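# Cinch a pouch shut around a hair dryer

## Task

Pull the pouch's drawstrings so its opening is closed tight; at the end the hair dryer must lie flat inside the pouch and the entire pouch must rest on the table.

## Robot and tools

Setup. Two arms work over a table: left_arm, which carries a left five-finger hand, and right_arm, which carries a right five-finger hand (the mirror image). Arm bases sit in the scene frame at left_arm (+0.012, +0.239, 0) m and right_arm (-0.016, -0.282, +0.001) m, both almost unrotated. Fixed obstacles: a post behind the arms and a camera stand between and just behind the bases. A loose object may occasionally get nudged by an outside push. Two reference images (instruction pages) can be viewed with show_instructions.

Frames. Scene frame: origin at table-top height, midway between the nominal bases, +x out over the table, +z up, left_arm on +y (arm names do not match image sides). Reported end_effector_position (m) and end_effector_quat_wxyz for each arm are in that arm's own base frame; fixed cameras and the table use the scene frame. Pose offsets in commands are along the axes of that arm's current Hand target.

Hand point. For the right hand: a point 0.15 m out from the wrist flange along the fingers, 0.05 m in front of the palm. +z runs along straight fingers, +y out of the palm, +x across the palm away from the thumb. On the left hand +x points toward the thumb. Straight fingers extend 0.06-0.07 m past the point and sit 0.06 m behind it (-y). A wrist bracket on the little-finger side reaches 0.10 m across and can collide. Readings can be off by a few cm; arms often rest 1-3 cm (sometimes 5) low or short of the command because of friction and weight, which is not evidence of contact. An elbow may sag under load.

The 28-number row (used by both execute_actions and move), every value in [-1, 1]: left_arm dx, dy, dz, rx, ry, rz; left hand thumb_turn, thumb_bend, index, middle, ring, little, force_limit, speed; then the same 14 for right_arm. Pose numbers are an offset from that arm's Hand target at the start of the action or call, not an absolute pose: 1.0 = 0.6 m or 180 degrees, and rx, ry, rz form one rotation vector. Sending six zeros asks nothing new of that arm. Finger numbers are absolute targets: -1 open/straight, +1 closed (thumb_turn +1 = thumb in front of palm). force_limit maps -1..+1 to roughly 0..10 N (0..15 N for the two thumb motors); speed rises linearly to full at +0.48 (full travel 0.49 s). No value means 'unchanged': to keep a hand as is, resend the last eight numbers you sent it (or, if none sent yet, its hand_measured plus hand_force_limit and hand_speed).

execute_actions(actions, cameras): actions is a list of actions; each action is 1-15 rows, one per 1/30 s step, with a shorter list holding its final row through step 15. Every row within an action counts from the action's starting Hand target, so repeating an offset in a later action moves further. Images only come back if actions is empty or cameras is given.

move(target, speed, blend, blocking, cameras): target is one row or up to 15 rows, each offset from the same starting Hand targets. speed is path top speed in m/s (0.002-4.3, default 0.25; rotation up to twice that in rad/s), one value or one per target. blend in m rounds corners (0 = stop at each). Paths do not avoid obstacles or the other arm, finish together, and cut off after 10 s. Fast moves stray and hit harder. Result has a 'move:' line: done, off_target, moving, held, fault, plus limits such as paced or held. blocking=false returns after about 0.5 s while the move continues.

wait(seconds 0-3600) lets time pass with no new commands; stop brakes a running move; zoom_image(camera, region [x0,y0,x1,y1], max 504x504) enlarges part of the most recent image from cam_high, cam_low, cam_left_wrist or cam_right_wrist (each 896x504); finished_scene ends the scene for good.

Control notes. Per step, commanded orientation is clipped to within 40 degrees of the measured one. If the hand rests short, send the remaining distance as an offset. To stop pushing into something, command past the hand point backwards. Gripping: thumb turned in front closes around 0.035-0.065 m objects, handles down to 0.025 m; thumb tip and index pad can pinch light items. A motor stops at force_limit and locks; to grip harder raise force_limit and send a more-closed target than hand_measured; to loosen, send a more-open one. Close at speed -0.94 or lower for a gentle grip. Result fields hand_measured, hand_stopped_by (moving, target, force, stalled, fault) and hand_load_n follow the motor order; a dropped grip shows as hand_load_n near 0.

Avoid: anything leaving the table, drops, releasing moving items, fast impacts, hard shoves, hitting fixed parts, any contact or squeeze between the two hands or arms (can end the scene), overloading fingers, and long stretched-out or pushing holds that heat motors (85 °C warns, 100 °C drops the arm for 30-60 s). Joint limits (rad): waist ±2.880, shoulder 0 to 3.142, elbow 0 to 3.019, wrist pitch -1.693 to 1.571, wrist yaw ±1.571, wrist roll ±2.094.

Each tool is called after ">>>" by a JSON object that holds its "api" and its "payload".

Reference images:

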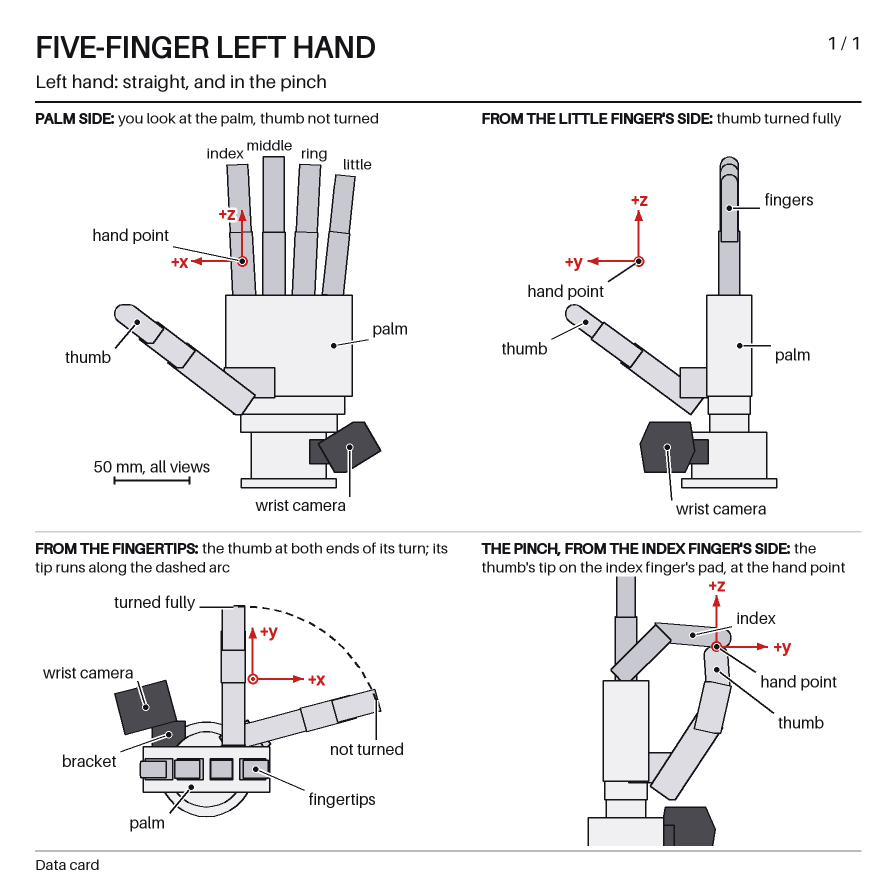

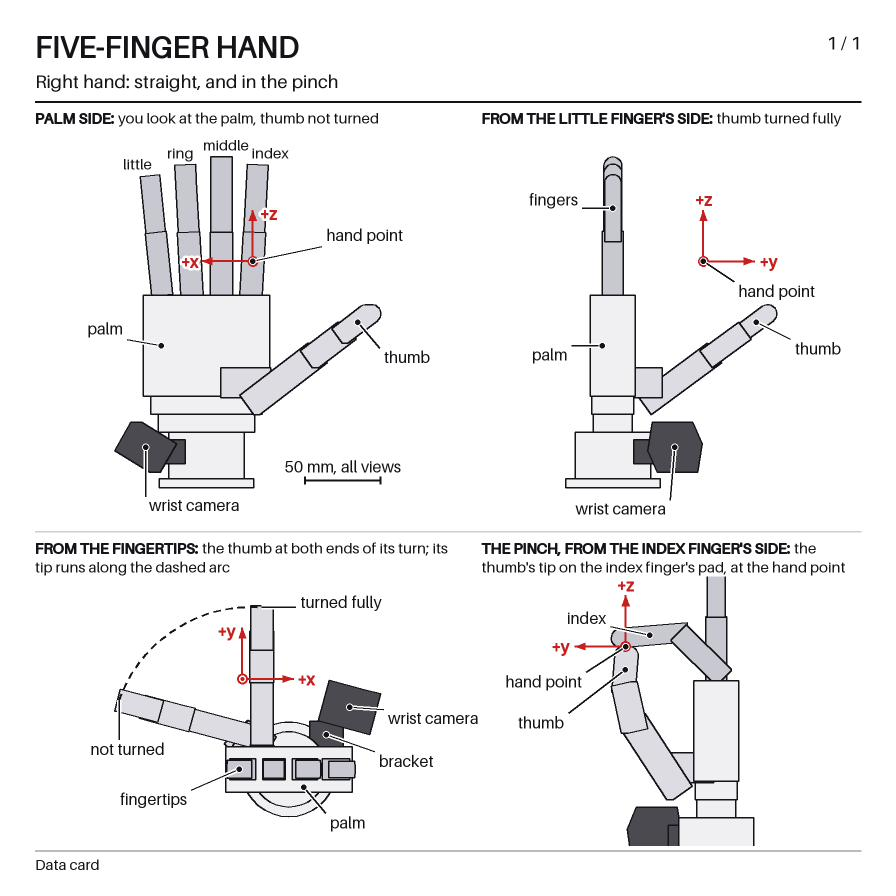

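## Session

>>> {"api": "execute_actions", "payload": {"actions": []}}

Scene clock: 0.00 s.
left_arm: end_effector_position=(+0.6016, +0.3166, +0.2503) hand_measured=(-1.000, -1.000, -1.000, -1.000, -1.000, -1.000) hand_load_n=(+0.0, +0.0, +0.0, +0.0, +0.0, +0.0) hand_stopped_by=(target, target, target, target, target, target) hand_force_limit=0.00 hand_speed=-0.80 end_effector_quat_wxyz=(-0.391, +0.773, -0.493, -0.081) | right_arm: end_effector_position=(+0.6863, +0.2983, +0.2031) hand_measured=(-1.000, -1.000, -1.000, -1.000, -1.000, -1.000) hand_load_n=(+0.0, +0.0, +0.0, +0.0, +0.0, +0.0) hand_stopped_by=(target, target, target, target, target, target) hand_force_limit=0.00 hand_speed=-0.80 end_effector_quat_wxyz=(+0.005, +0.918, -0.274, +0.286)
Joint positions: left_arm=[0.357 1.876 1.926 -1.004 -0.583 0.113] | right_arm=[0.523 2.358 2.647 -1.442 0.417 -0.558]
Joint velocities: within noise
Joint torques (N m): no reading
Motor temperatures (°C): left_arm=[30 29 26 28 28 31] | right_arm=[30 29 30 29 29 29]
Heat: left arm: hottest wrist roll 31 °C; right arm: hottest waist 30 °C.
Hand target: left_arm +0.6067, +0.3186, +0.2615; -0.400, +0.772, -0.488, -0.074 | right_arm +0.6895, +0.3001, +0.2200; -0.008, +0.913, -0.276, +0.299

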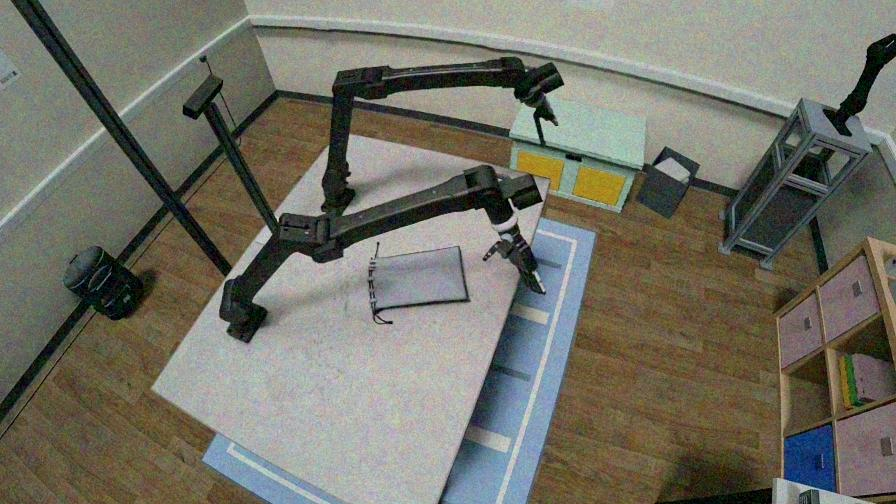

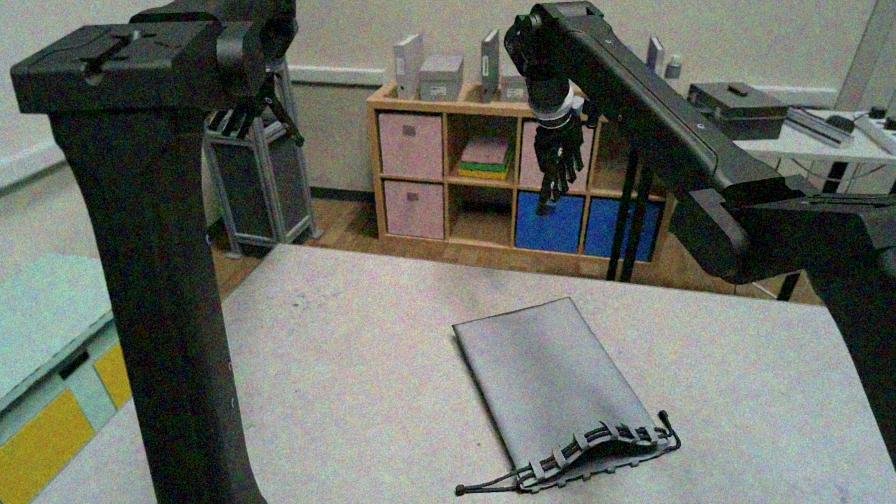

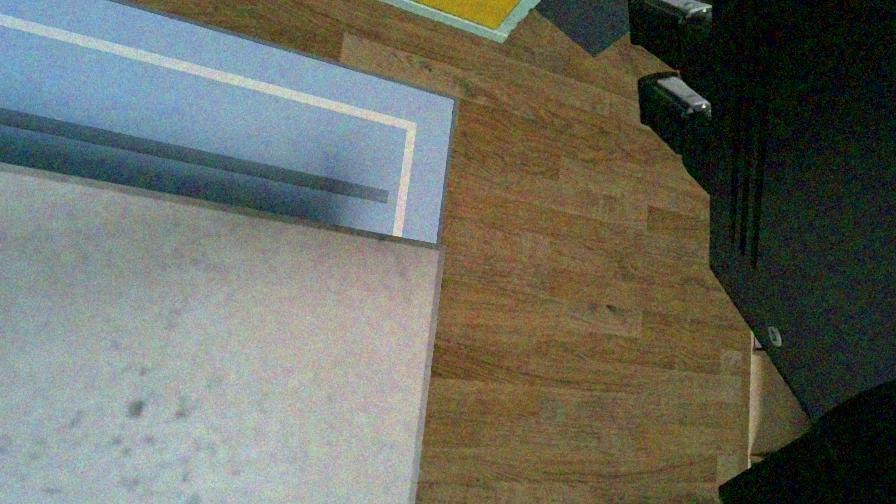

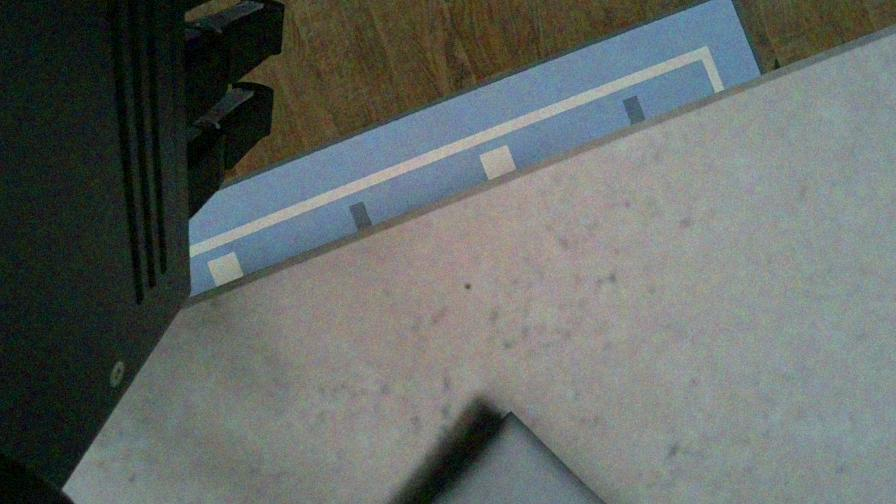

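>>> {"api": "zoom_image", "payload": {"camera": "cam_high", "region": [340, 220, 500, 340]}}

>>> {"api": "zoom_image", "payload": {"camera": "cam_low", "region": [440, 284, 700, 504]}}

Scaled by 3.150.

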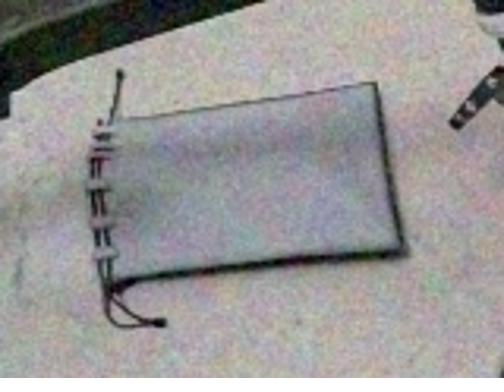

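Scaled by 1.938.

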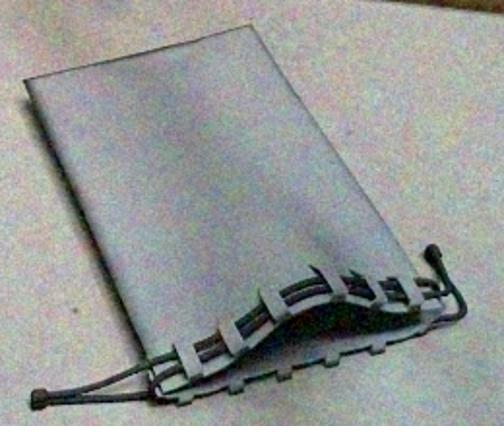

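>>> {"api": "move", "payload": {"target": [0,0,0,0,0,0,-1,-1,-1,-1,-1,-1,0,-0.8,-0.2407,0.4673,-0.1595,0.2213,-0.0815,0.2008,-1,-1,-1,-1,-1,-1,0,-0.8], "cameras": ["all"]}}

Scene clock: 9.57 s.
left_arm: end_effector_position=(+0.6016, +0.3166, +0.2503) hand_measured=(-1.000, -1.000, -1.000, -1.000, -1.000, -1.000) hand_load_n=(+0.0, +0.0, +0.0, +0.0, +0.0, +0.0) hand_stopped_by=(target, target, target, target, target, target) hand_force_limit=0.00 hand_speed=-0.80 end_effector_quat_wxyz=(-0.391, +0.773, -0.493, -0.081) | right_arm: end_effector_position=(+0.3967, +0.1531, +0.1640) hand_measured=(-1.000, -1.000, -1.000, -1.000, -1.000, -1.000) hand_load_n=(+0.0, +0.0, +0.0, +0.0, +0.0, +0.0) hand_stopped_by=(target, target, target, target, target, target) hand_force_limit=0.00 hand_speed=-0.80 end_effector_quat_wxyz=(-0.427, +0.768, -0.416, +0.234)
Joint positions: left_arm=[0.357 1.876 1.926 -1.004 -0.583 0.113] | right_arm=[0.182 1.032 0.68 -0.236 -0.33 -0.218]
Joint torques (N m): left_arm=[-0.21 -13.39 11.58 1.55 -0.35 0.02] | right_arm=[-0.79 -8.12 8.13 2.85 -0.29 0.08]
Heat: left arm: hottest wrist roll 31 °C; right arm: hottest waist 30 °C.
Hand target: left_arm +0.6067, +0.3186, +0.2615; -0.400, +0.772, -0.488, -0.074 | right_arm +0.4001, +0.1506, +0.1700; -0.437, +0.758, -0.421, +0.242
Off the commanded pose: left_arm 0.012 m, 1 deg | right_arm 0.007 m, 2 deg.
move: done
cam_right_wrist: T_world_to_cam=[[-0.30661, -0.4805, -0.82165, 0.32787], [-0.92235, 0.36317, 0.13181, 0.28457], [0.23507, 0.79826, -0.55454, -0.00912]] pos_world=[0.36515, 0.06147, 0.22683]

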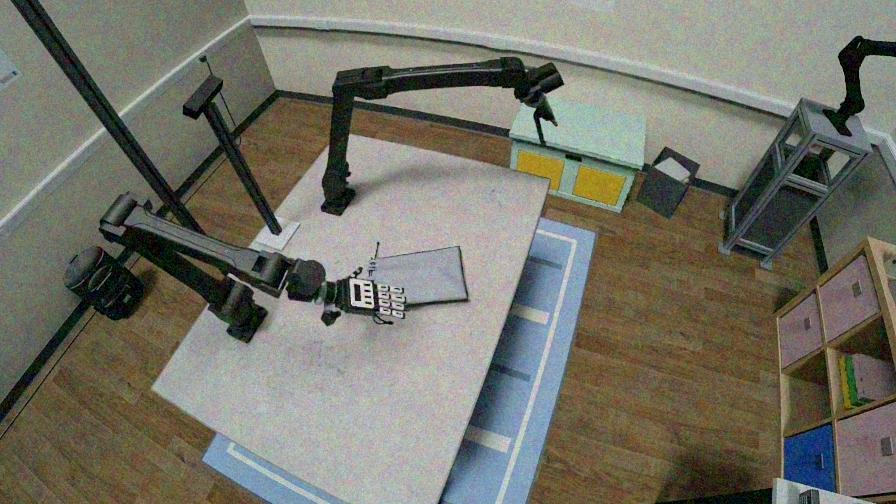

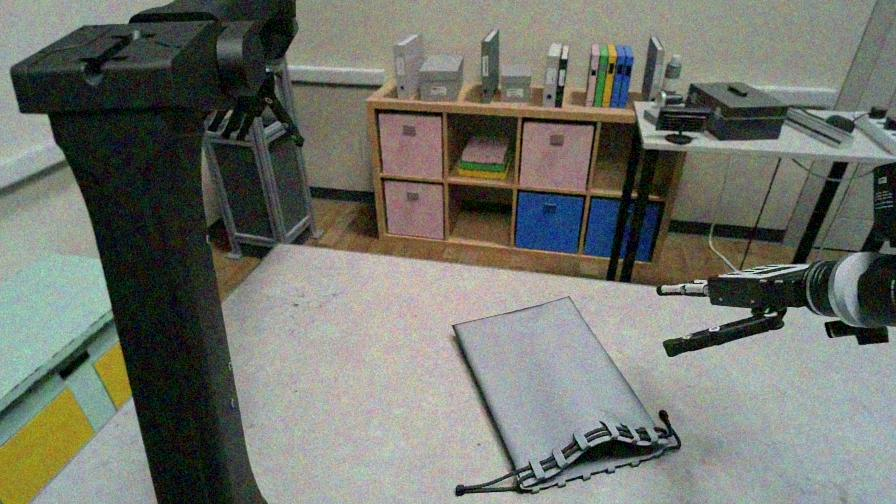

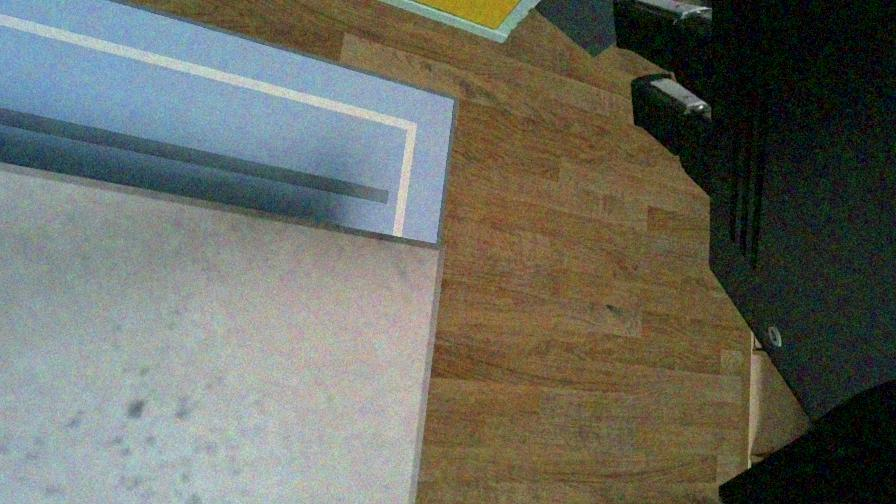

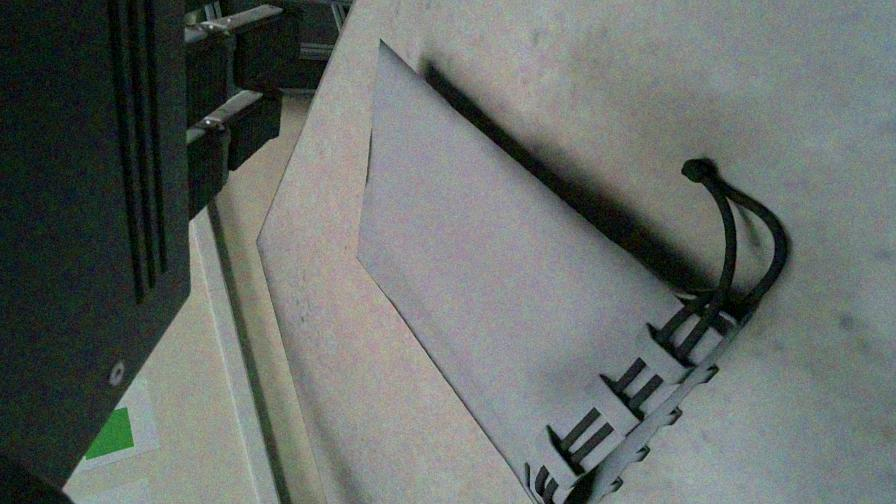

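>>> {"api": "move", "payload": {"target": [0,0,0,0,0,0,-1,-1,-1,-1,-1,-1,0,-0.8,-0.0182,0.1017,0.0740,0.0549,-0.1414,-0.0666,1,-1,-1,-1,-1,-1,0,-0.5], "speed": 0.15, "cameras": ["all"]}}

Scene clock: 16.40 s.
left_arm: end_effector_position=(+0.6016, +0.3166, +0.2503) hand_measured=(-1.000, -1.000, -1.000, -1.000, -1.000, -1.000) hand_load_n=(+0.0, +0.0, +0.0, +0.0, +0.0, +0.0) hand_stopped_by=(target, target, target, target, target, target) hand_force_limit=0.00 hand_speed=-0.80 end_effector_quat_wxyz=(-0.391, +0.773, -0.493, -0.081) | right_arm: end_effector_position=(+0.3942, +0.1685, +0.0944) hand_measured=(+1.000, -1.000, -1.000, -1.000, -1.000, -1.000) hand_load_n=(+0.0, +0.0, +0.0, +0.0, -0.5, +0.0) hand_stopped_by=(target, target, target, target, target, target) hand_force_limit=0.00 hand_speed=-0.50 end_effector_quat_wxyz=(-0.553, +0.793, -0.219, +0.135)
Joint positions: left_arm=[0.357 1.876 1.926 -1.004 -0.583 0.113] | right_arm=[0.037 1.331 0.609 0.095 -0.927 -0.496]
Joint torques (N m): left_arm=[-0.26 -13.39 11.59 1.58 -0.36 0.01] | right_arm=[-0.5 -8.82 6.91 2.48 -0.53 -0.24]
Heat: left arm: hottest wrist roll 31 °C; right arm: hottest elbow 31 °C.
Hand target: left_arm +0.6067, +0.3186, +0.2615; -0.400, +0.772, -0.488, -0.074 | right_arm +0.4008, +0.1641, +0.0949; -0.554, +0.792, -0.212, +0.148
Off the commanded pose: left_arm 0.012 m, 1 deg | right_arm 0.008 m, 2 deg.
move: done
cam_right_wrist: T_world_to_cam=[[0.00514, -0.40832, -0.91283, 0.15079], [-0.99254, -0.11329, 0.04508, 0.402], [-0.12182, 0.90578, -0.40585, 0.04909]] pos_world=[0.4042, 0.06265, 0.13945]

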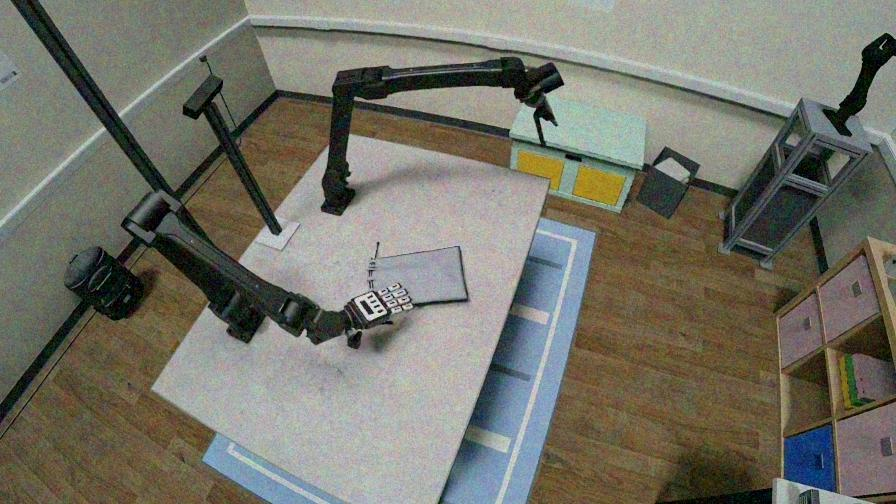

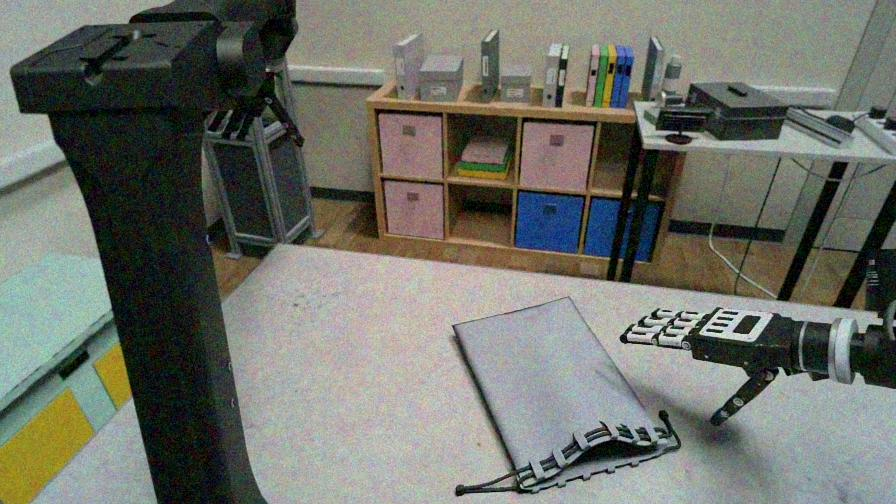

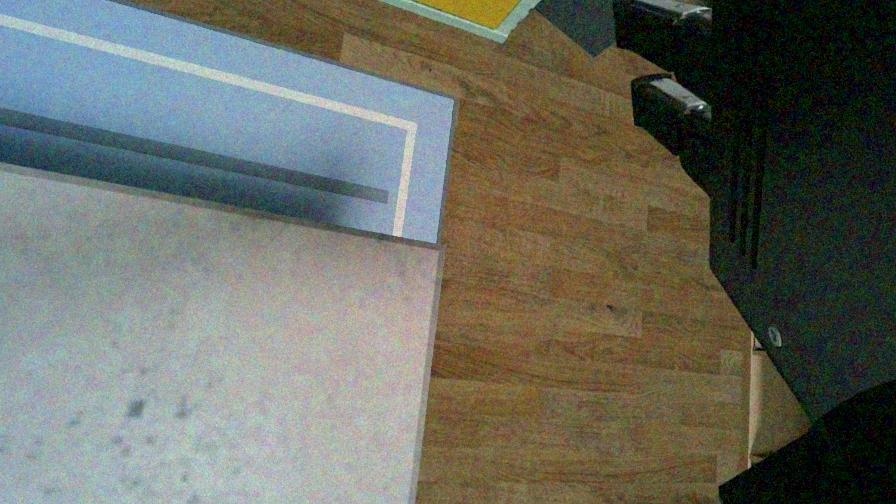

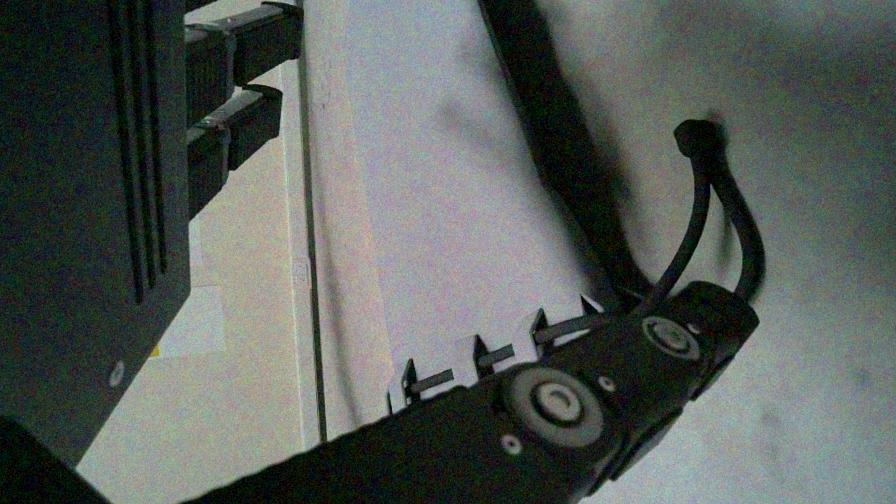

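>>> {"api": "move", "payload": {"target": [0,0,0,0,0,0,-1,-1,-1,-1,-1,-1,0,-0.8,0.0143,0.067,0.035,0.0556,0,0,1,-0.15,-0.4,-0.4,-1,-1,0,-0.5], "speed": 0.1, "cameras": ["cam_low","cam_right_wrist"]}}

Scene clock: 20.20 s.
left_arm: end_effector_position=(+0.6016, +0.3166, +0.2503) hand_measured=(-1.000, -1.000, -1.000, -1.000, -1.000, -1.000) hand_load_n=(+0.0, +0.0, +0.0, -0.5, +0.0, +0.0) hand_stopped_by=(target, target, target, target, target, target) hand_force_limit=0.00 hand_speed=-0.80 end_effector_quat_wxyz=(-0.391, +0.773, -0.493, -0.081) | right_arm: end_effector_position=(+0.4121, +0.1686, +0.0525) hand_measured=(+1.000, -0.150, -0.400, -0.400, -1.000, -1.000) hand_load_n=(+0.0, +0.0, +0.0, +0.0, +0.0, +0.0) hand_stopped_by=(target, target, target, target, target, target) hand_force_limit=0.00 hand_speed=-0.50 end_effector_quat_wxyz=(-0.619, +0.744, -0.190, +0.167)
Joint positions: left_arm=[0.357 1.876 1.926 -1.004 -0.583 0.113] | right_arm=[-0.008 1.59 0.52 0.712 -1.038 -0.324]
Joint torques (N m): left_arm=[-0.26 -13.39 11.56 1.58 -0.36 0.01] | right_arm=[-0.5 -9.88 4.15 2.55 -0.4 0.02]
Heat: left arm: hottest wrist roll 31 °C; right arm: hottest elbow 31 °C.
Hand target: left_arm +0.6067, +0.3186, +0.2615; -0.400, +0.772, -0.488, -0.074 | right_arm +0.4113, +0.1649, +0.0500; -0.621, +0.740, -0.198, +0.166
Off the commanded pose: left_arm 0.012 m, 1 deg | right_arm 0.005 m, 1 deg.
move: done
cam_right_wrist: T_world_to_cam=[[0.12445, -0.27874, -0.95227, 0.04359], [-0.98855, -0.11739, -0.09483, 0.42797], [-0.08536, 0.95317, -0.29016, 0.00512]] pos_world=[0.41808, 0.05752, 0.08358]

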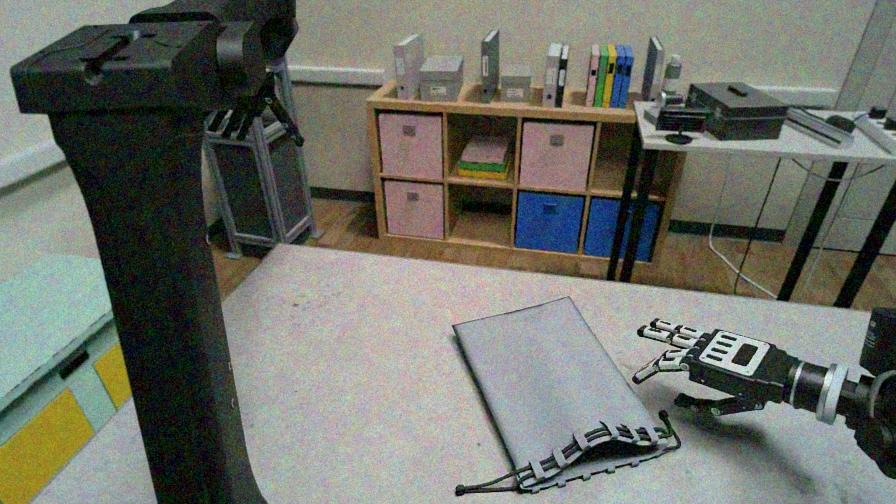

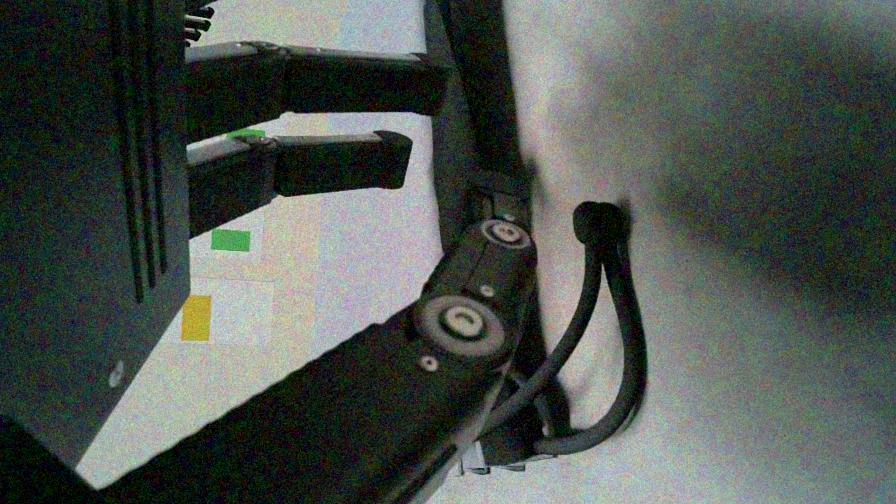

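>>> {"api": "move", "payload": {"target": [0,0,0,0,0,0,-1,-1,-1,-1,-1,-1,0,-0.8,-0.0117,0.0550,0.0108,0,0,0,1,-0.15,-0.4,-0.4,-1,-1,0,-0.5], "speed": 0.06, "cameras": ["cam_low","cam_right_wrist"]}}

Scene clock: 22.97 s.
left_arm: end_effector_position=(+0.6016, +0.3166, +0.2503) hand_measured=(-1.000, -1.000, -1.000, -1.000, -1.000, -1.000) hand_load_n=(+0.0, +0.0, +0.0, +0.0, +0.0, +0.0) hand_stopped_by=(target, target, target, target, target, target) hand_force_limit=0.00 hand_speed=-0.80 end_effector_quat_wxyz=(-0.391, +0.773, -0.493, -0.081) | right_arm: end_effector_position=(+0.4071, +0.1685, +0.0183) hand_measured=(+1.000, -0.150, -0.400, -0.400, -1.000, -1.000) hand_load_n=(+0.0, +0.0, +0.0, -0.5, +0.0, +0.0) hand_stopped_by=(target, target, target, target, target, target) hand_force_limit=0.00 hand_speed=-0.50 end_effector_quat_wxyz=(-0.619, +0.742, -0.193, +0.168)
Joint positions: left_arm=[0.357 1.876 1.926 -1.004 -0.583 0.113] | right_arm=[-0.008 1.71 0.494 0.864 -1.032 -0.316]
Joint torques (N m): left_arm=[-0.32 -13.45 11.56 1.57 -0.35 0.01] | right_arm=[0.44 -10.64 3.18 2.56 -0.19 0.03]
Heat: left arm: hottest wrist roll 31 °C; right arm: hottest elbow 31 °C.
Hand target: left_arm +0.6067, +0.3186, +0.2615; -0.400, +0.772, -0.488, -0.074 | right_arm +0.4056, +0.1690, +0.0164; -0.621, +0.740, -0.198, +0.166
Off the commanded pose: left_arm 0.012 m, 1 deg | right_arm 0.003 m, 1 deg.
move: done
cam_right_wrist: T_world_to_cam=[[0.12121, -0.27762, -0.95301, 0.01278], [-0.98942, -0.11085, -0.09355, 0.41905], [-0.07967, 0.95427, -0.28812, -0.00766]] pos_world=[0.41246, 0.05731, 0.04917]

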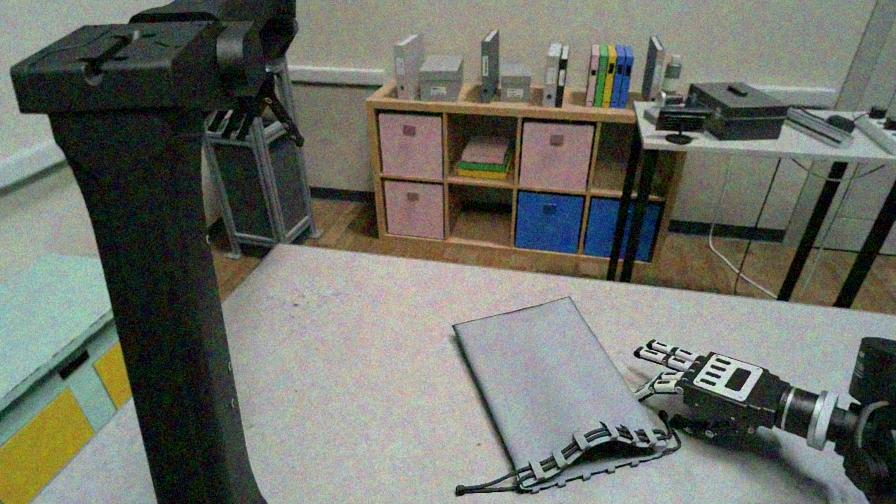

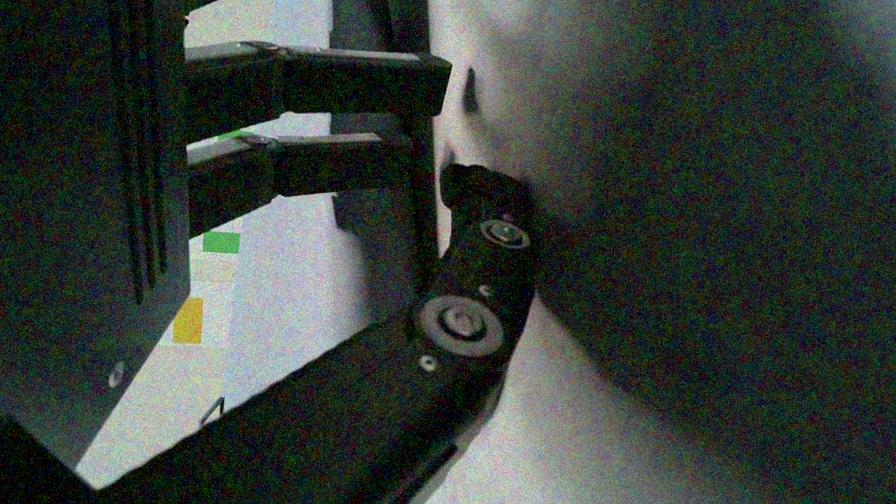

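>>> {"api": "zoom_image", "payload": {"camera": "cam_right_wrist", "region": [330, 60, 650, 380]}}

>>> {"api": "zoom_image", "payload": {"camera": "cam_low", "region": [580, 330, 740, 490]}}

Scaled by 1.575.

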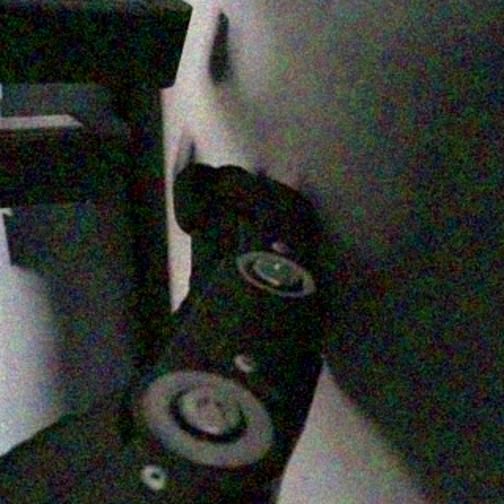

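Scaled by 3.150.

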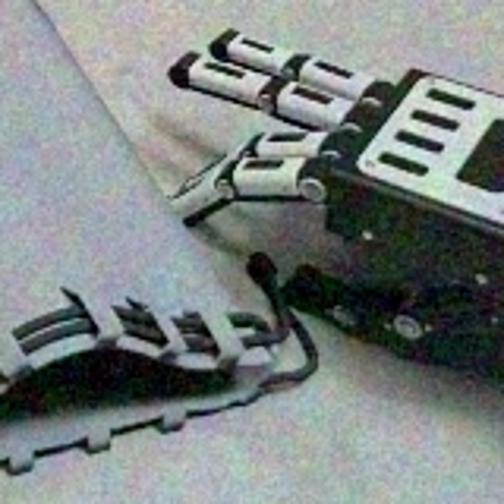

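>>> {"api": "move", "payload": {"target": [[0,0,0,0,0,0,-1,-1,-1,-1,-1,-1,0,-0.8,0,0.005,0,0,0,0,1,-0.15,-0.4,-0.4,-1,-1,0,-0.5],[0,0,0,0,0,0,-1,-1,-1,-1,-1,-1,0,-0.8,0,0.005,0,0,0,0,1,-0.15,0.3,0.3,-1,-1,-0.3,-0.8]], "speed": 0.05, "cameras": ["cam_low","cam_right_wrist"]}}

Scene clock: 26.50 s.
left_arm: end_effector_position=(+0.6016, +0.3166, +0.2503) hand_measured=(-1.000, -1.000, -1.000, -1.000, -1.000, -1.000) hand_load_n=(+0.0, +0.0, +0.0, +0.0, +0.0, +0.0) hand_stopped_by=(target, target, target, target, target, target) hand_force_limit=0.00 hand_speed=-0.80 end_effector_quat_wxyz=(-0.391, +0.773, -0.493, -0.081) | right_arm: end_effector_position=(+0.4087, +0.1688, +0.0180) hand_measured=(+1.000, -0.150, +0.224, -0.126, -1.000, -1.000) hand_load_n=(-0.5, +2.5, +5.0, +2.0, +0.0, +0.0) hand_stopped_by=(target, target, force, force, target, target) hand_force_limit=-0.30 hand_speed=-0.80 end_effector_quat_wxyz=(-0.621, +0.741, -0.188, +0.173)
Joint positions: left_arm=[0.357 1.876 1.926 -1.004 -0.583 0.113] | right_arm=[-0.008 1.721 0.494 0.891 -1.034 -0.313]
Joint torques (N m): left_arm=[-0.21 -13.33 11.58 1.55 -0.35 0.01] | right_arm=[0.44 -10.64 2.97 1.77 -0.15 0.04]
Heat: left arm: hottest wrist roll 31 °C; right arm: hottest elbow 31 °C.
Hand target: left_arm +0.6067, +0.3186, +0.2615; -0.400, +0.772, -0.488, -0.074 | right_arm +0.4053, +0.1686, +0.0134; -0.621, +0.740, -0.198, +0.166
Off the commanded pose: left_arm 0.012 m, 1 deg | right_arm 0.006 m, 1 deg.
move: done
cam_right_wrist: T_world_to_cam=[[0.13542, -0.2759, -0.9516, 0.00628], [-0.9878, -0.11209, -0.10807, 0.42046], [-0.07685, 0.95463, -0.28771, -0.00917]] pos_world=[0.41377, 0.05761, 0.04878]

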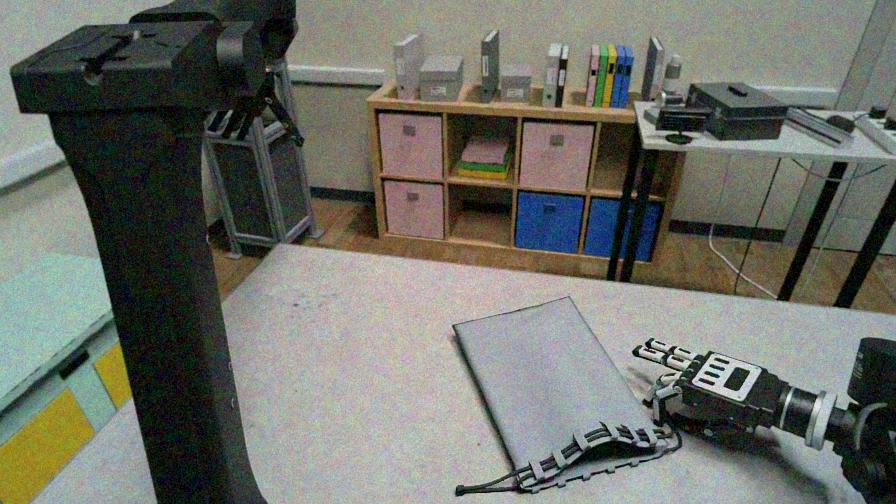

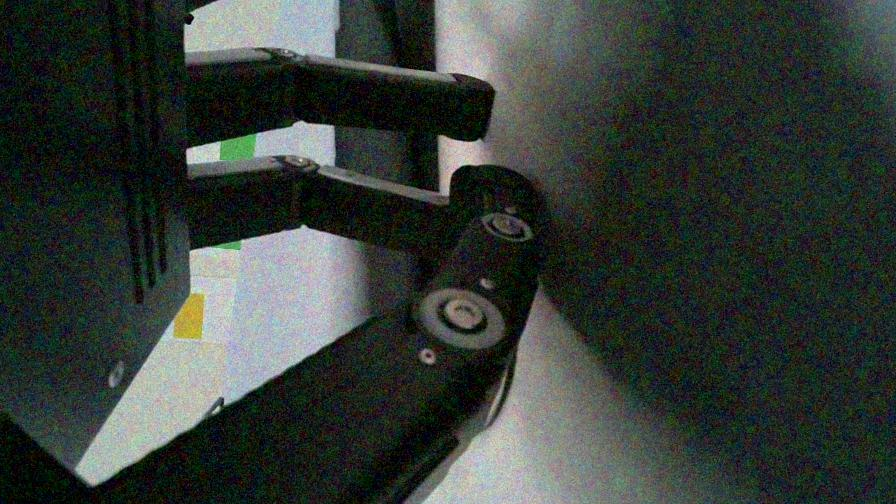

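>>> {"api": "zoom_image", "payload": {"camera": "cam_right_wrist", "region": [390, 100, 600, 310]}}

>>> {"api": "zoom_image", "payload": {"camera": "cam_low", "region": [580, 330, 740, 490]}}

Scaled by 2.400.

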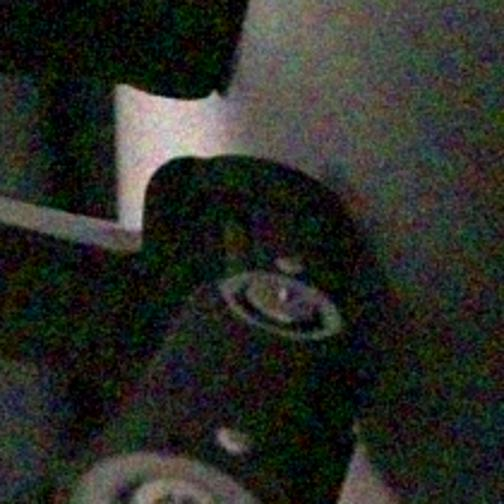

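Scaled by 3.150.

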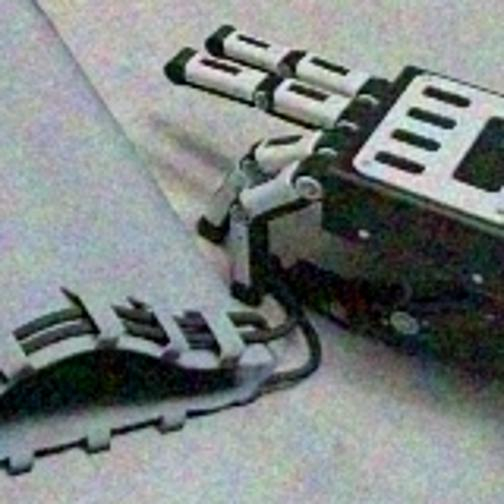

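>>> {"api": "move", "payload": {"target": [[0,0,0,0,0,0,-1,-1,-1,-1,-1,-1,0,-0.8,0,0,0,0,0,0,1,-0.15,0.5,0.5,-1,-1,0.2,-0.9],[0,0,0,0,0,0,-1,-1,-1,-1,-1,-1,0,-0.8,0,-0.06,0,0,0,0,1,-0.15,0.5,0.5,-1,-1,0.2,-0.9]], "speed": 0.05, "cameras": ["cam_high","cam_low","cam_right_wrist"]}}

>>> {"api": "zoom_image", "payload": {"camera": "cam_low", "region": [580, 330, 740, 490]}}

Scene clock: 30.00 s.
left_arm: end_effector_position=(+0.6016, +0.3166, +0.2503) hand_measured=(-1.000, -1.000, -1.000, -1.000, -1.000, -1.000) hand_load_n=(+0.0, +0.0, -0.5, +0.0, +0.0, +0.0) hand_stopped_by=(target, target, target, target, target, target) hand_force_limit=0.00 hand_speed=-0.80 end_effector_quat_wxyz=(-0.391, +0.773, -0.493, -0.081) | right_arm: end_effector_position=(+0.4070, +0.1691, +0.0420) hand_measured=(+1.000, -0.150, +0.230, +0.114, -1.000, -1.000) hand_load_n=(-0.5, +3.0, +5.5, +3.0, +0.0, +0.0) hand_stopped_by=(target, target, force, force, target, target) hand_force_limit=0.20 hand_speed=-0.90 end_effector_quat_wxyz=(-0.618, +0.741, -0.200, +0.169)
Joint positions: left_arm=[0.357 1.876 1.926 -1.004 -0.583 0.113] | right_arm=[-0.005 1.617 0.494 0.776 -1.018 -0.303]
Joint torques (N m): left_arm=[-0.26 -13.33 11.58 1.55 -0.35 0.01] | right_arm=[1.03 -12.16 4.82 1.02 -0.16 0.01]
Heat: left arm: hottest shoulder 31 °C; right arm: hottest elbow 31 °C.
Hand target: left_arm +0.6067, +0.3186, +0.2615; -0.400, +0.772, -0.488, -0.074 | right_arm +0.4084, +0.1739, +0.0489; -0.621, +0.740, -0.198, +0.166
Off the commanded pose: left_arm 0.012 m, 1 deg | right_arm 0.009 m, 1 deg.
move: done
cam_right_wrist: T_world_to_cam=[[0.11209, -0.27725, -0.95424, 0.03917], [-0.99122, -0.09893, -0.08769, 0.41969], [-0.07009, 0.95569, -0.2859, -0.00567]] pos_world=[0.41121, 0.0578, 0.07256]

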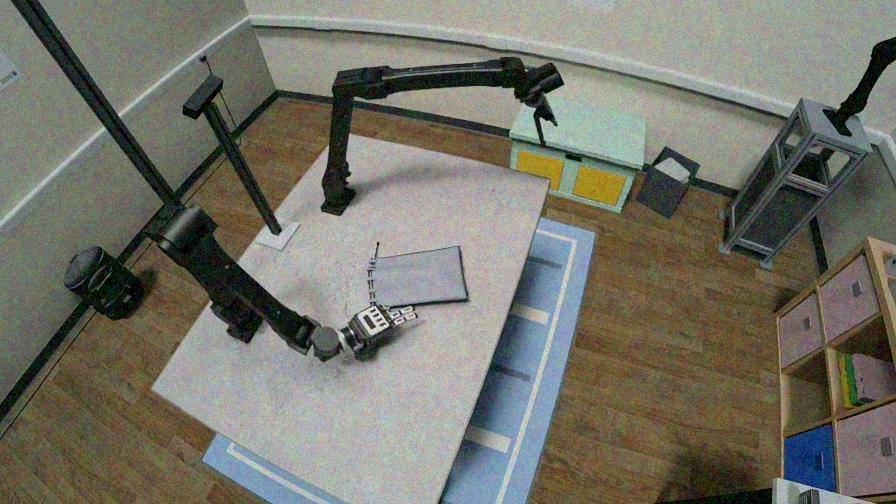

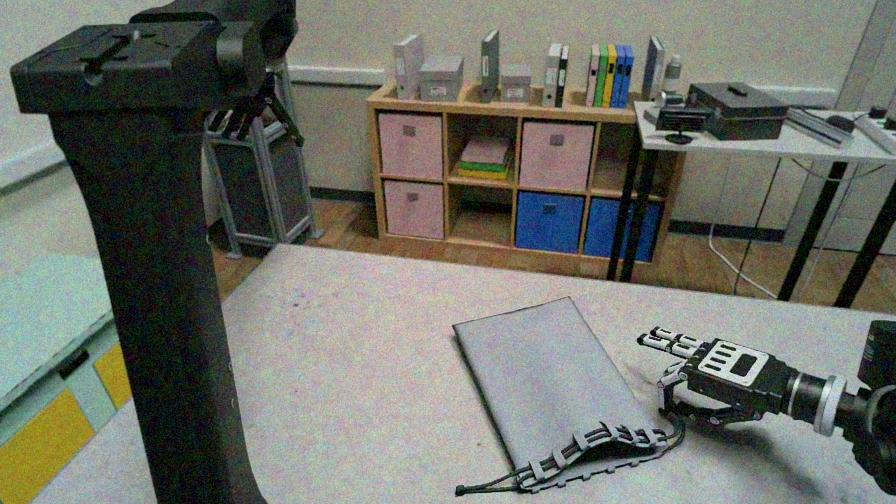

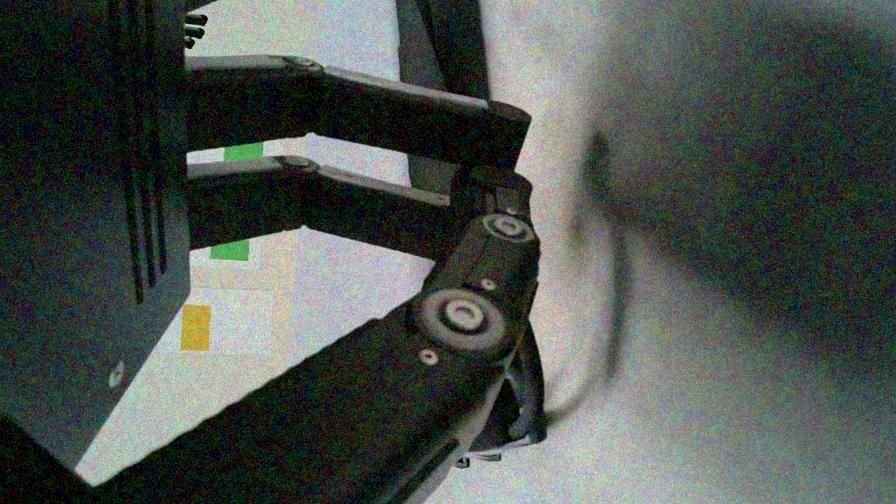

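Scaled by 3.150.

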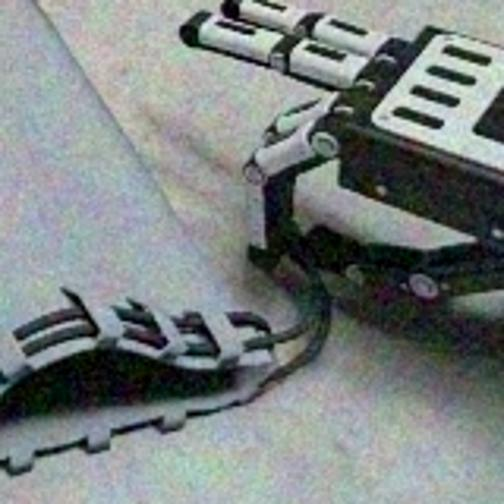

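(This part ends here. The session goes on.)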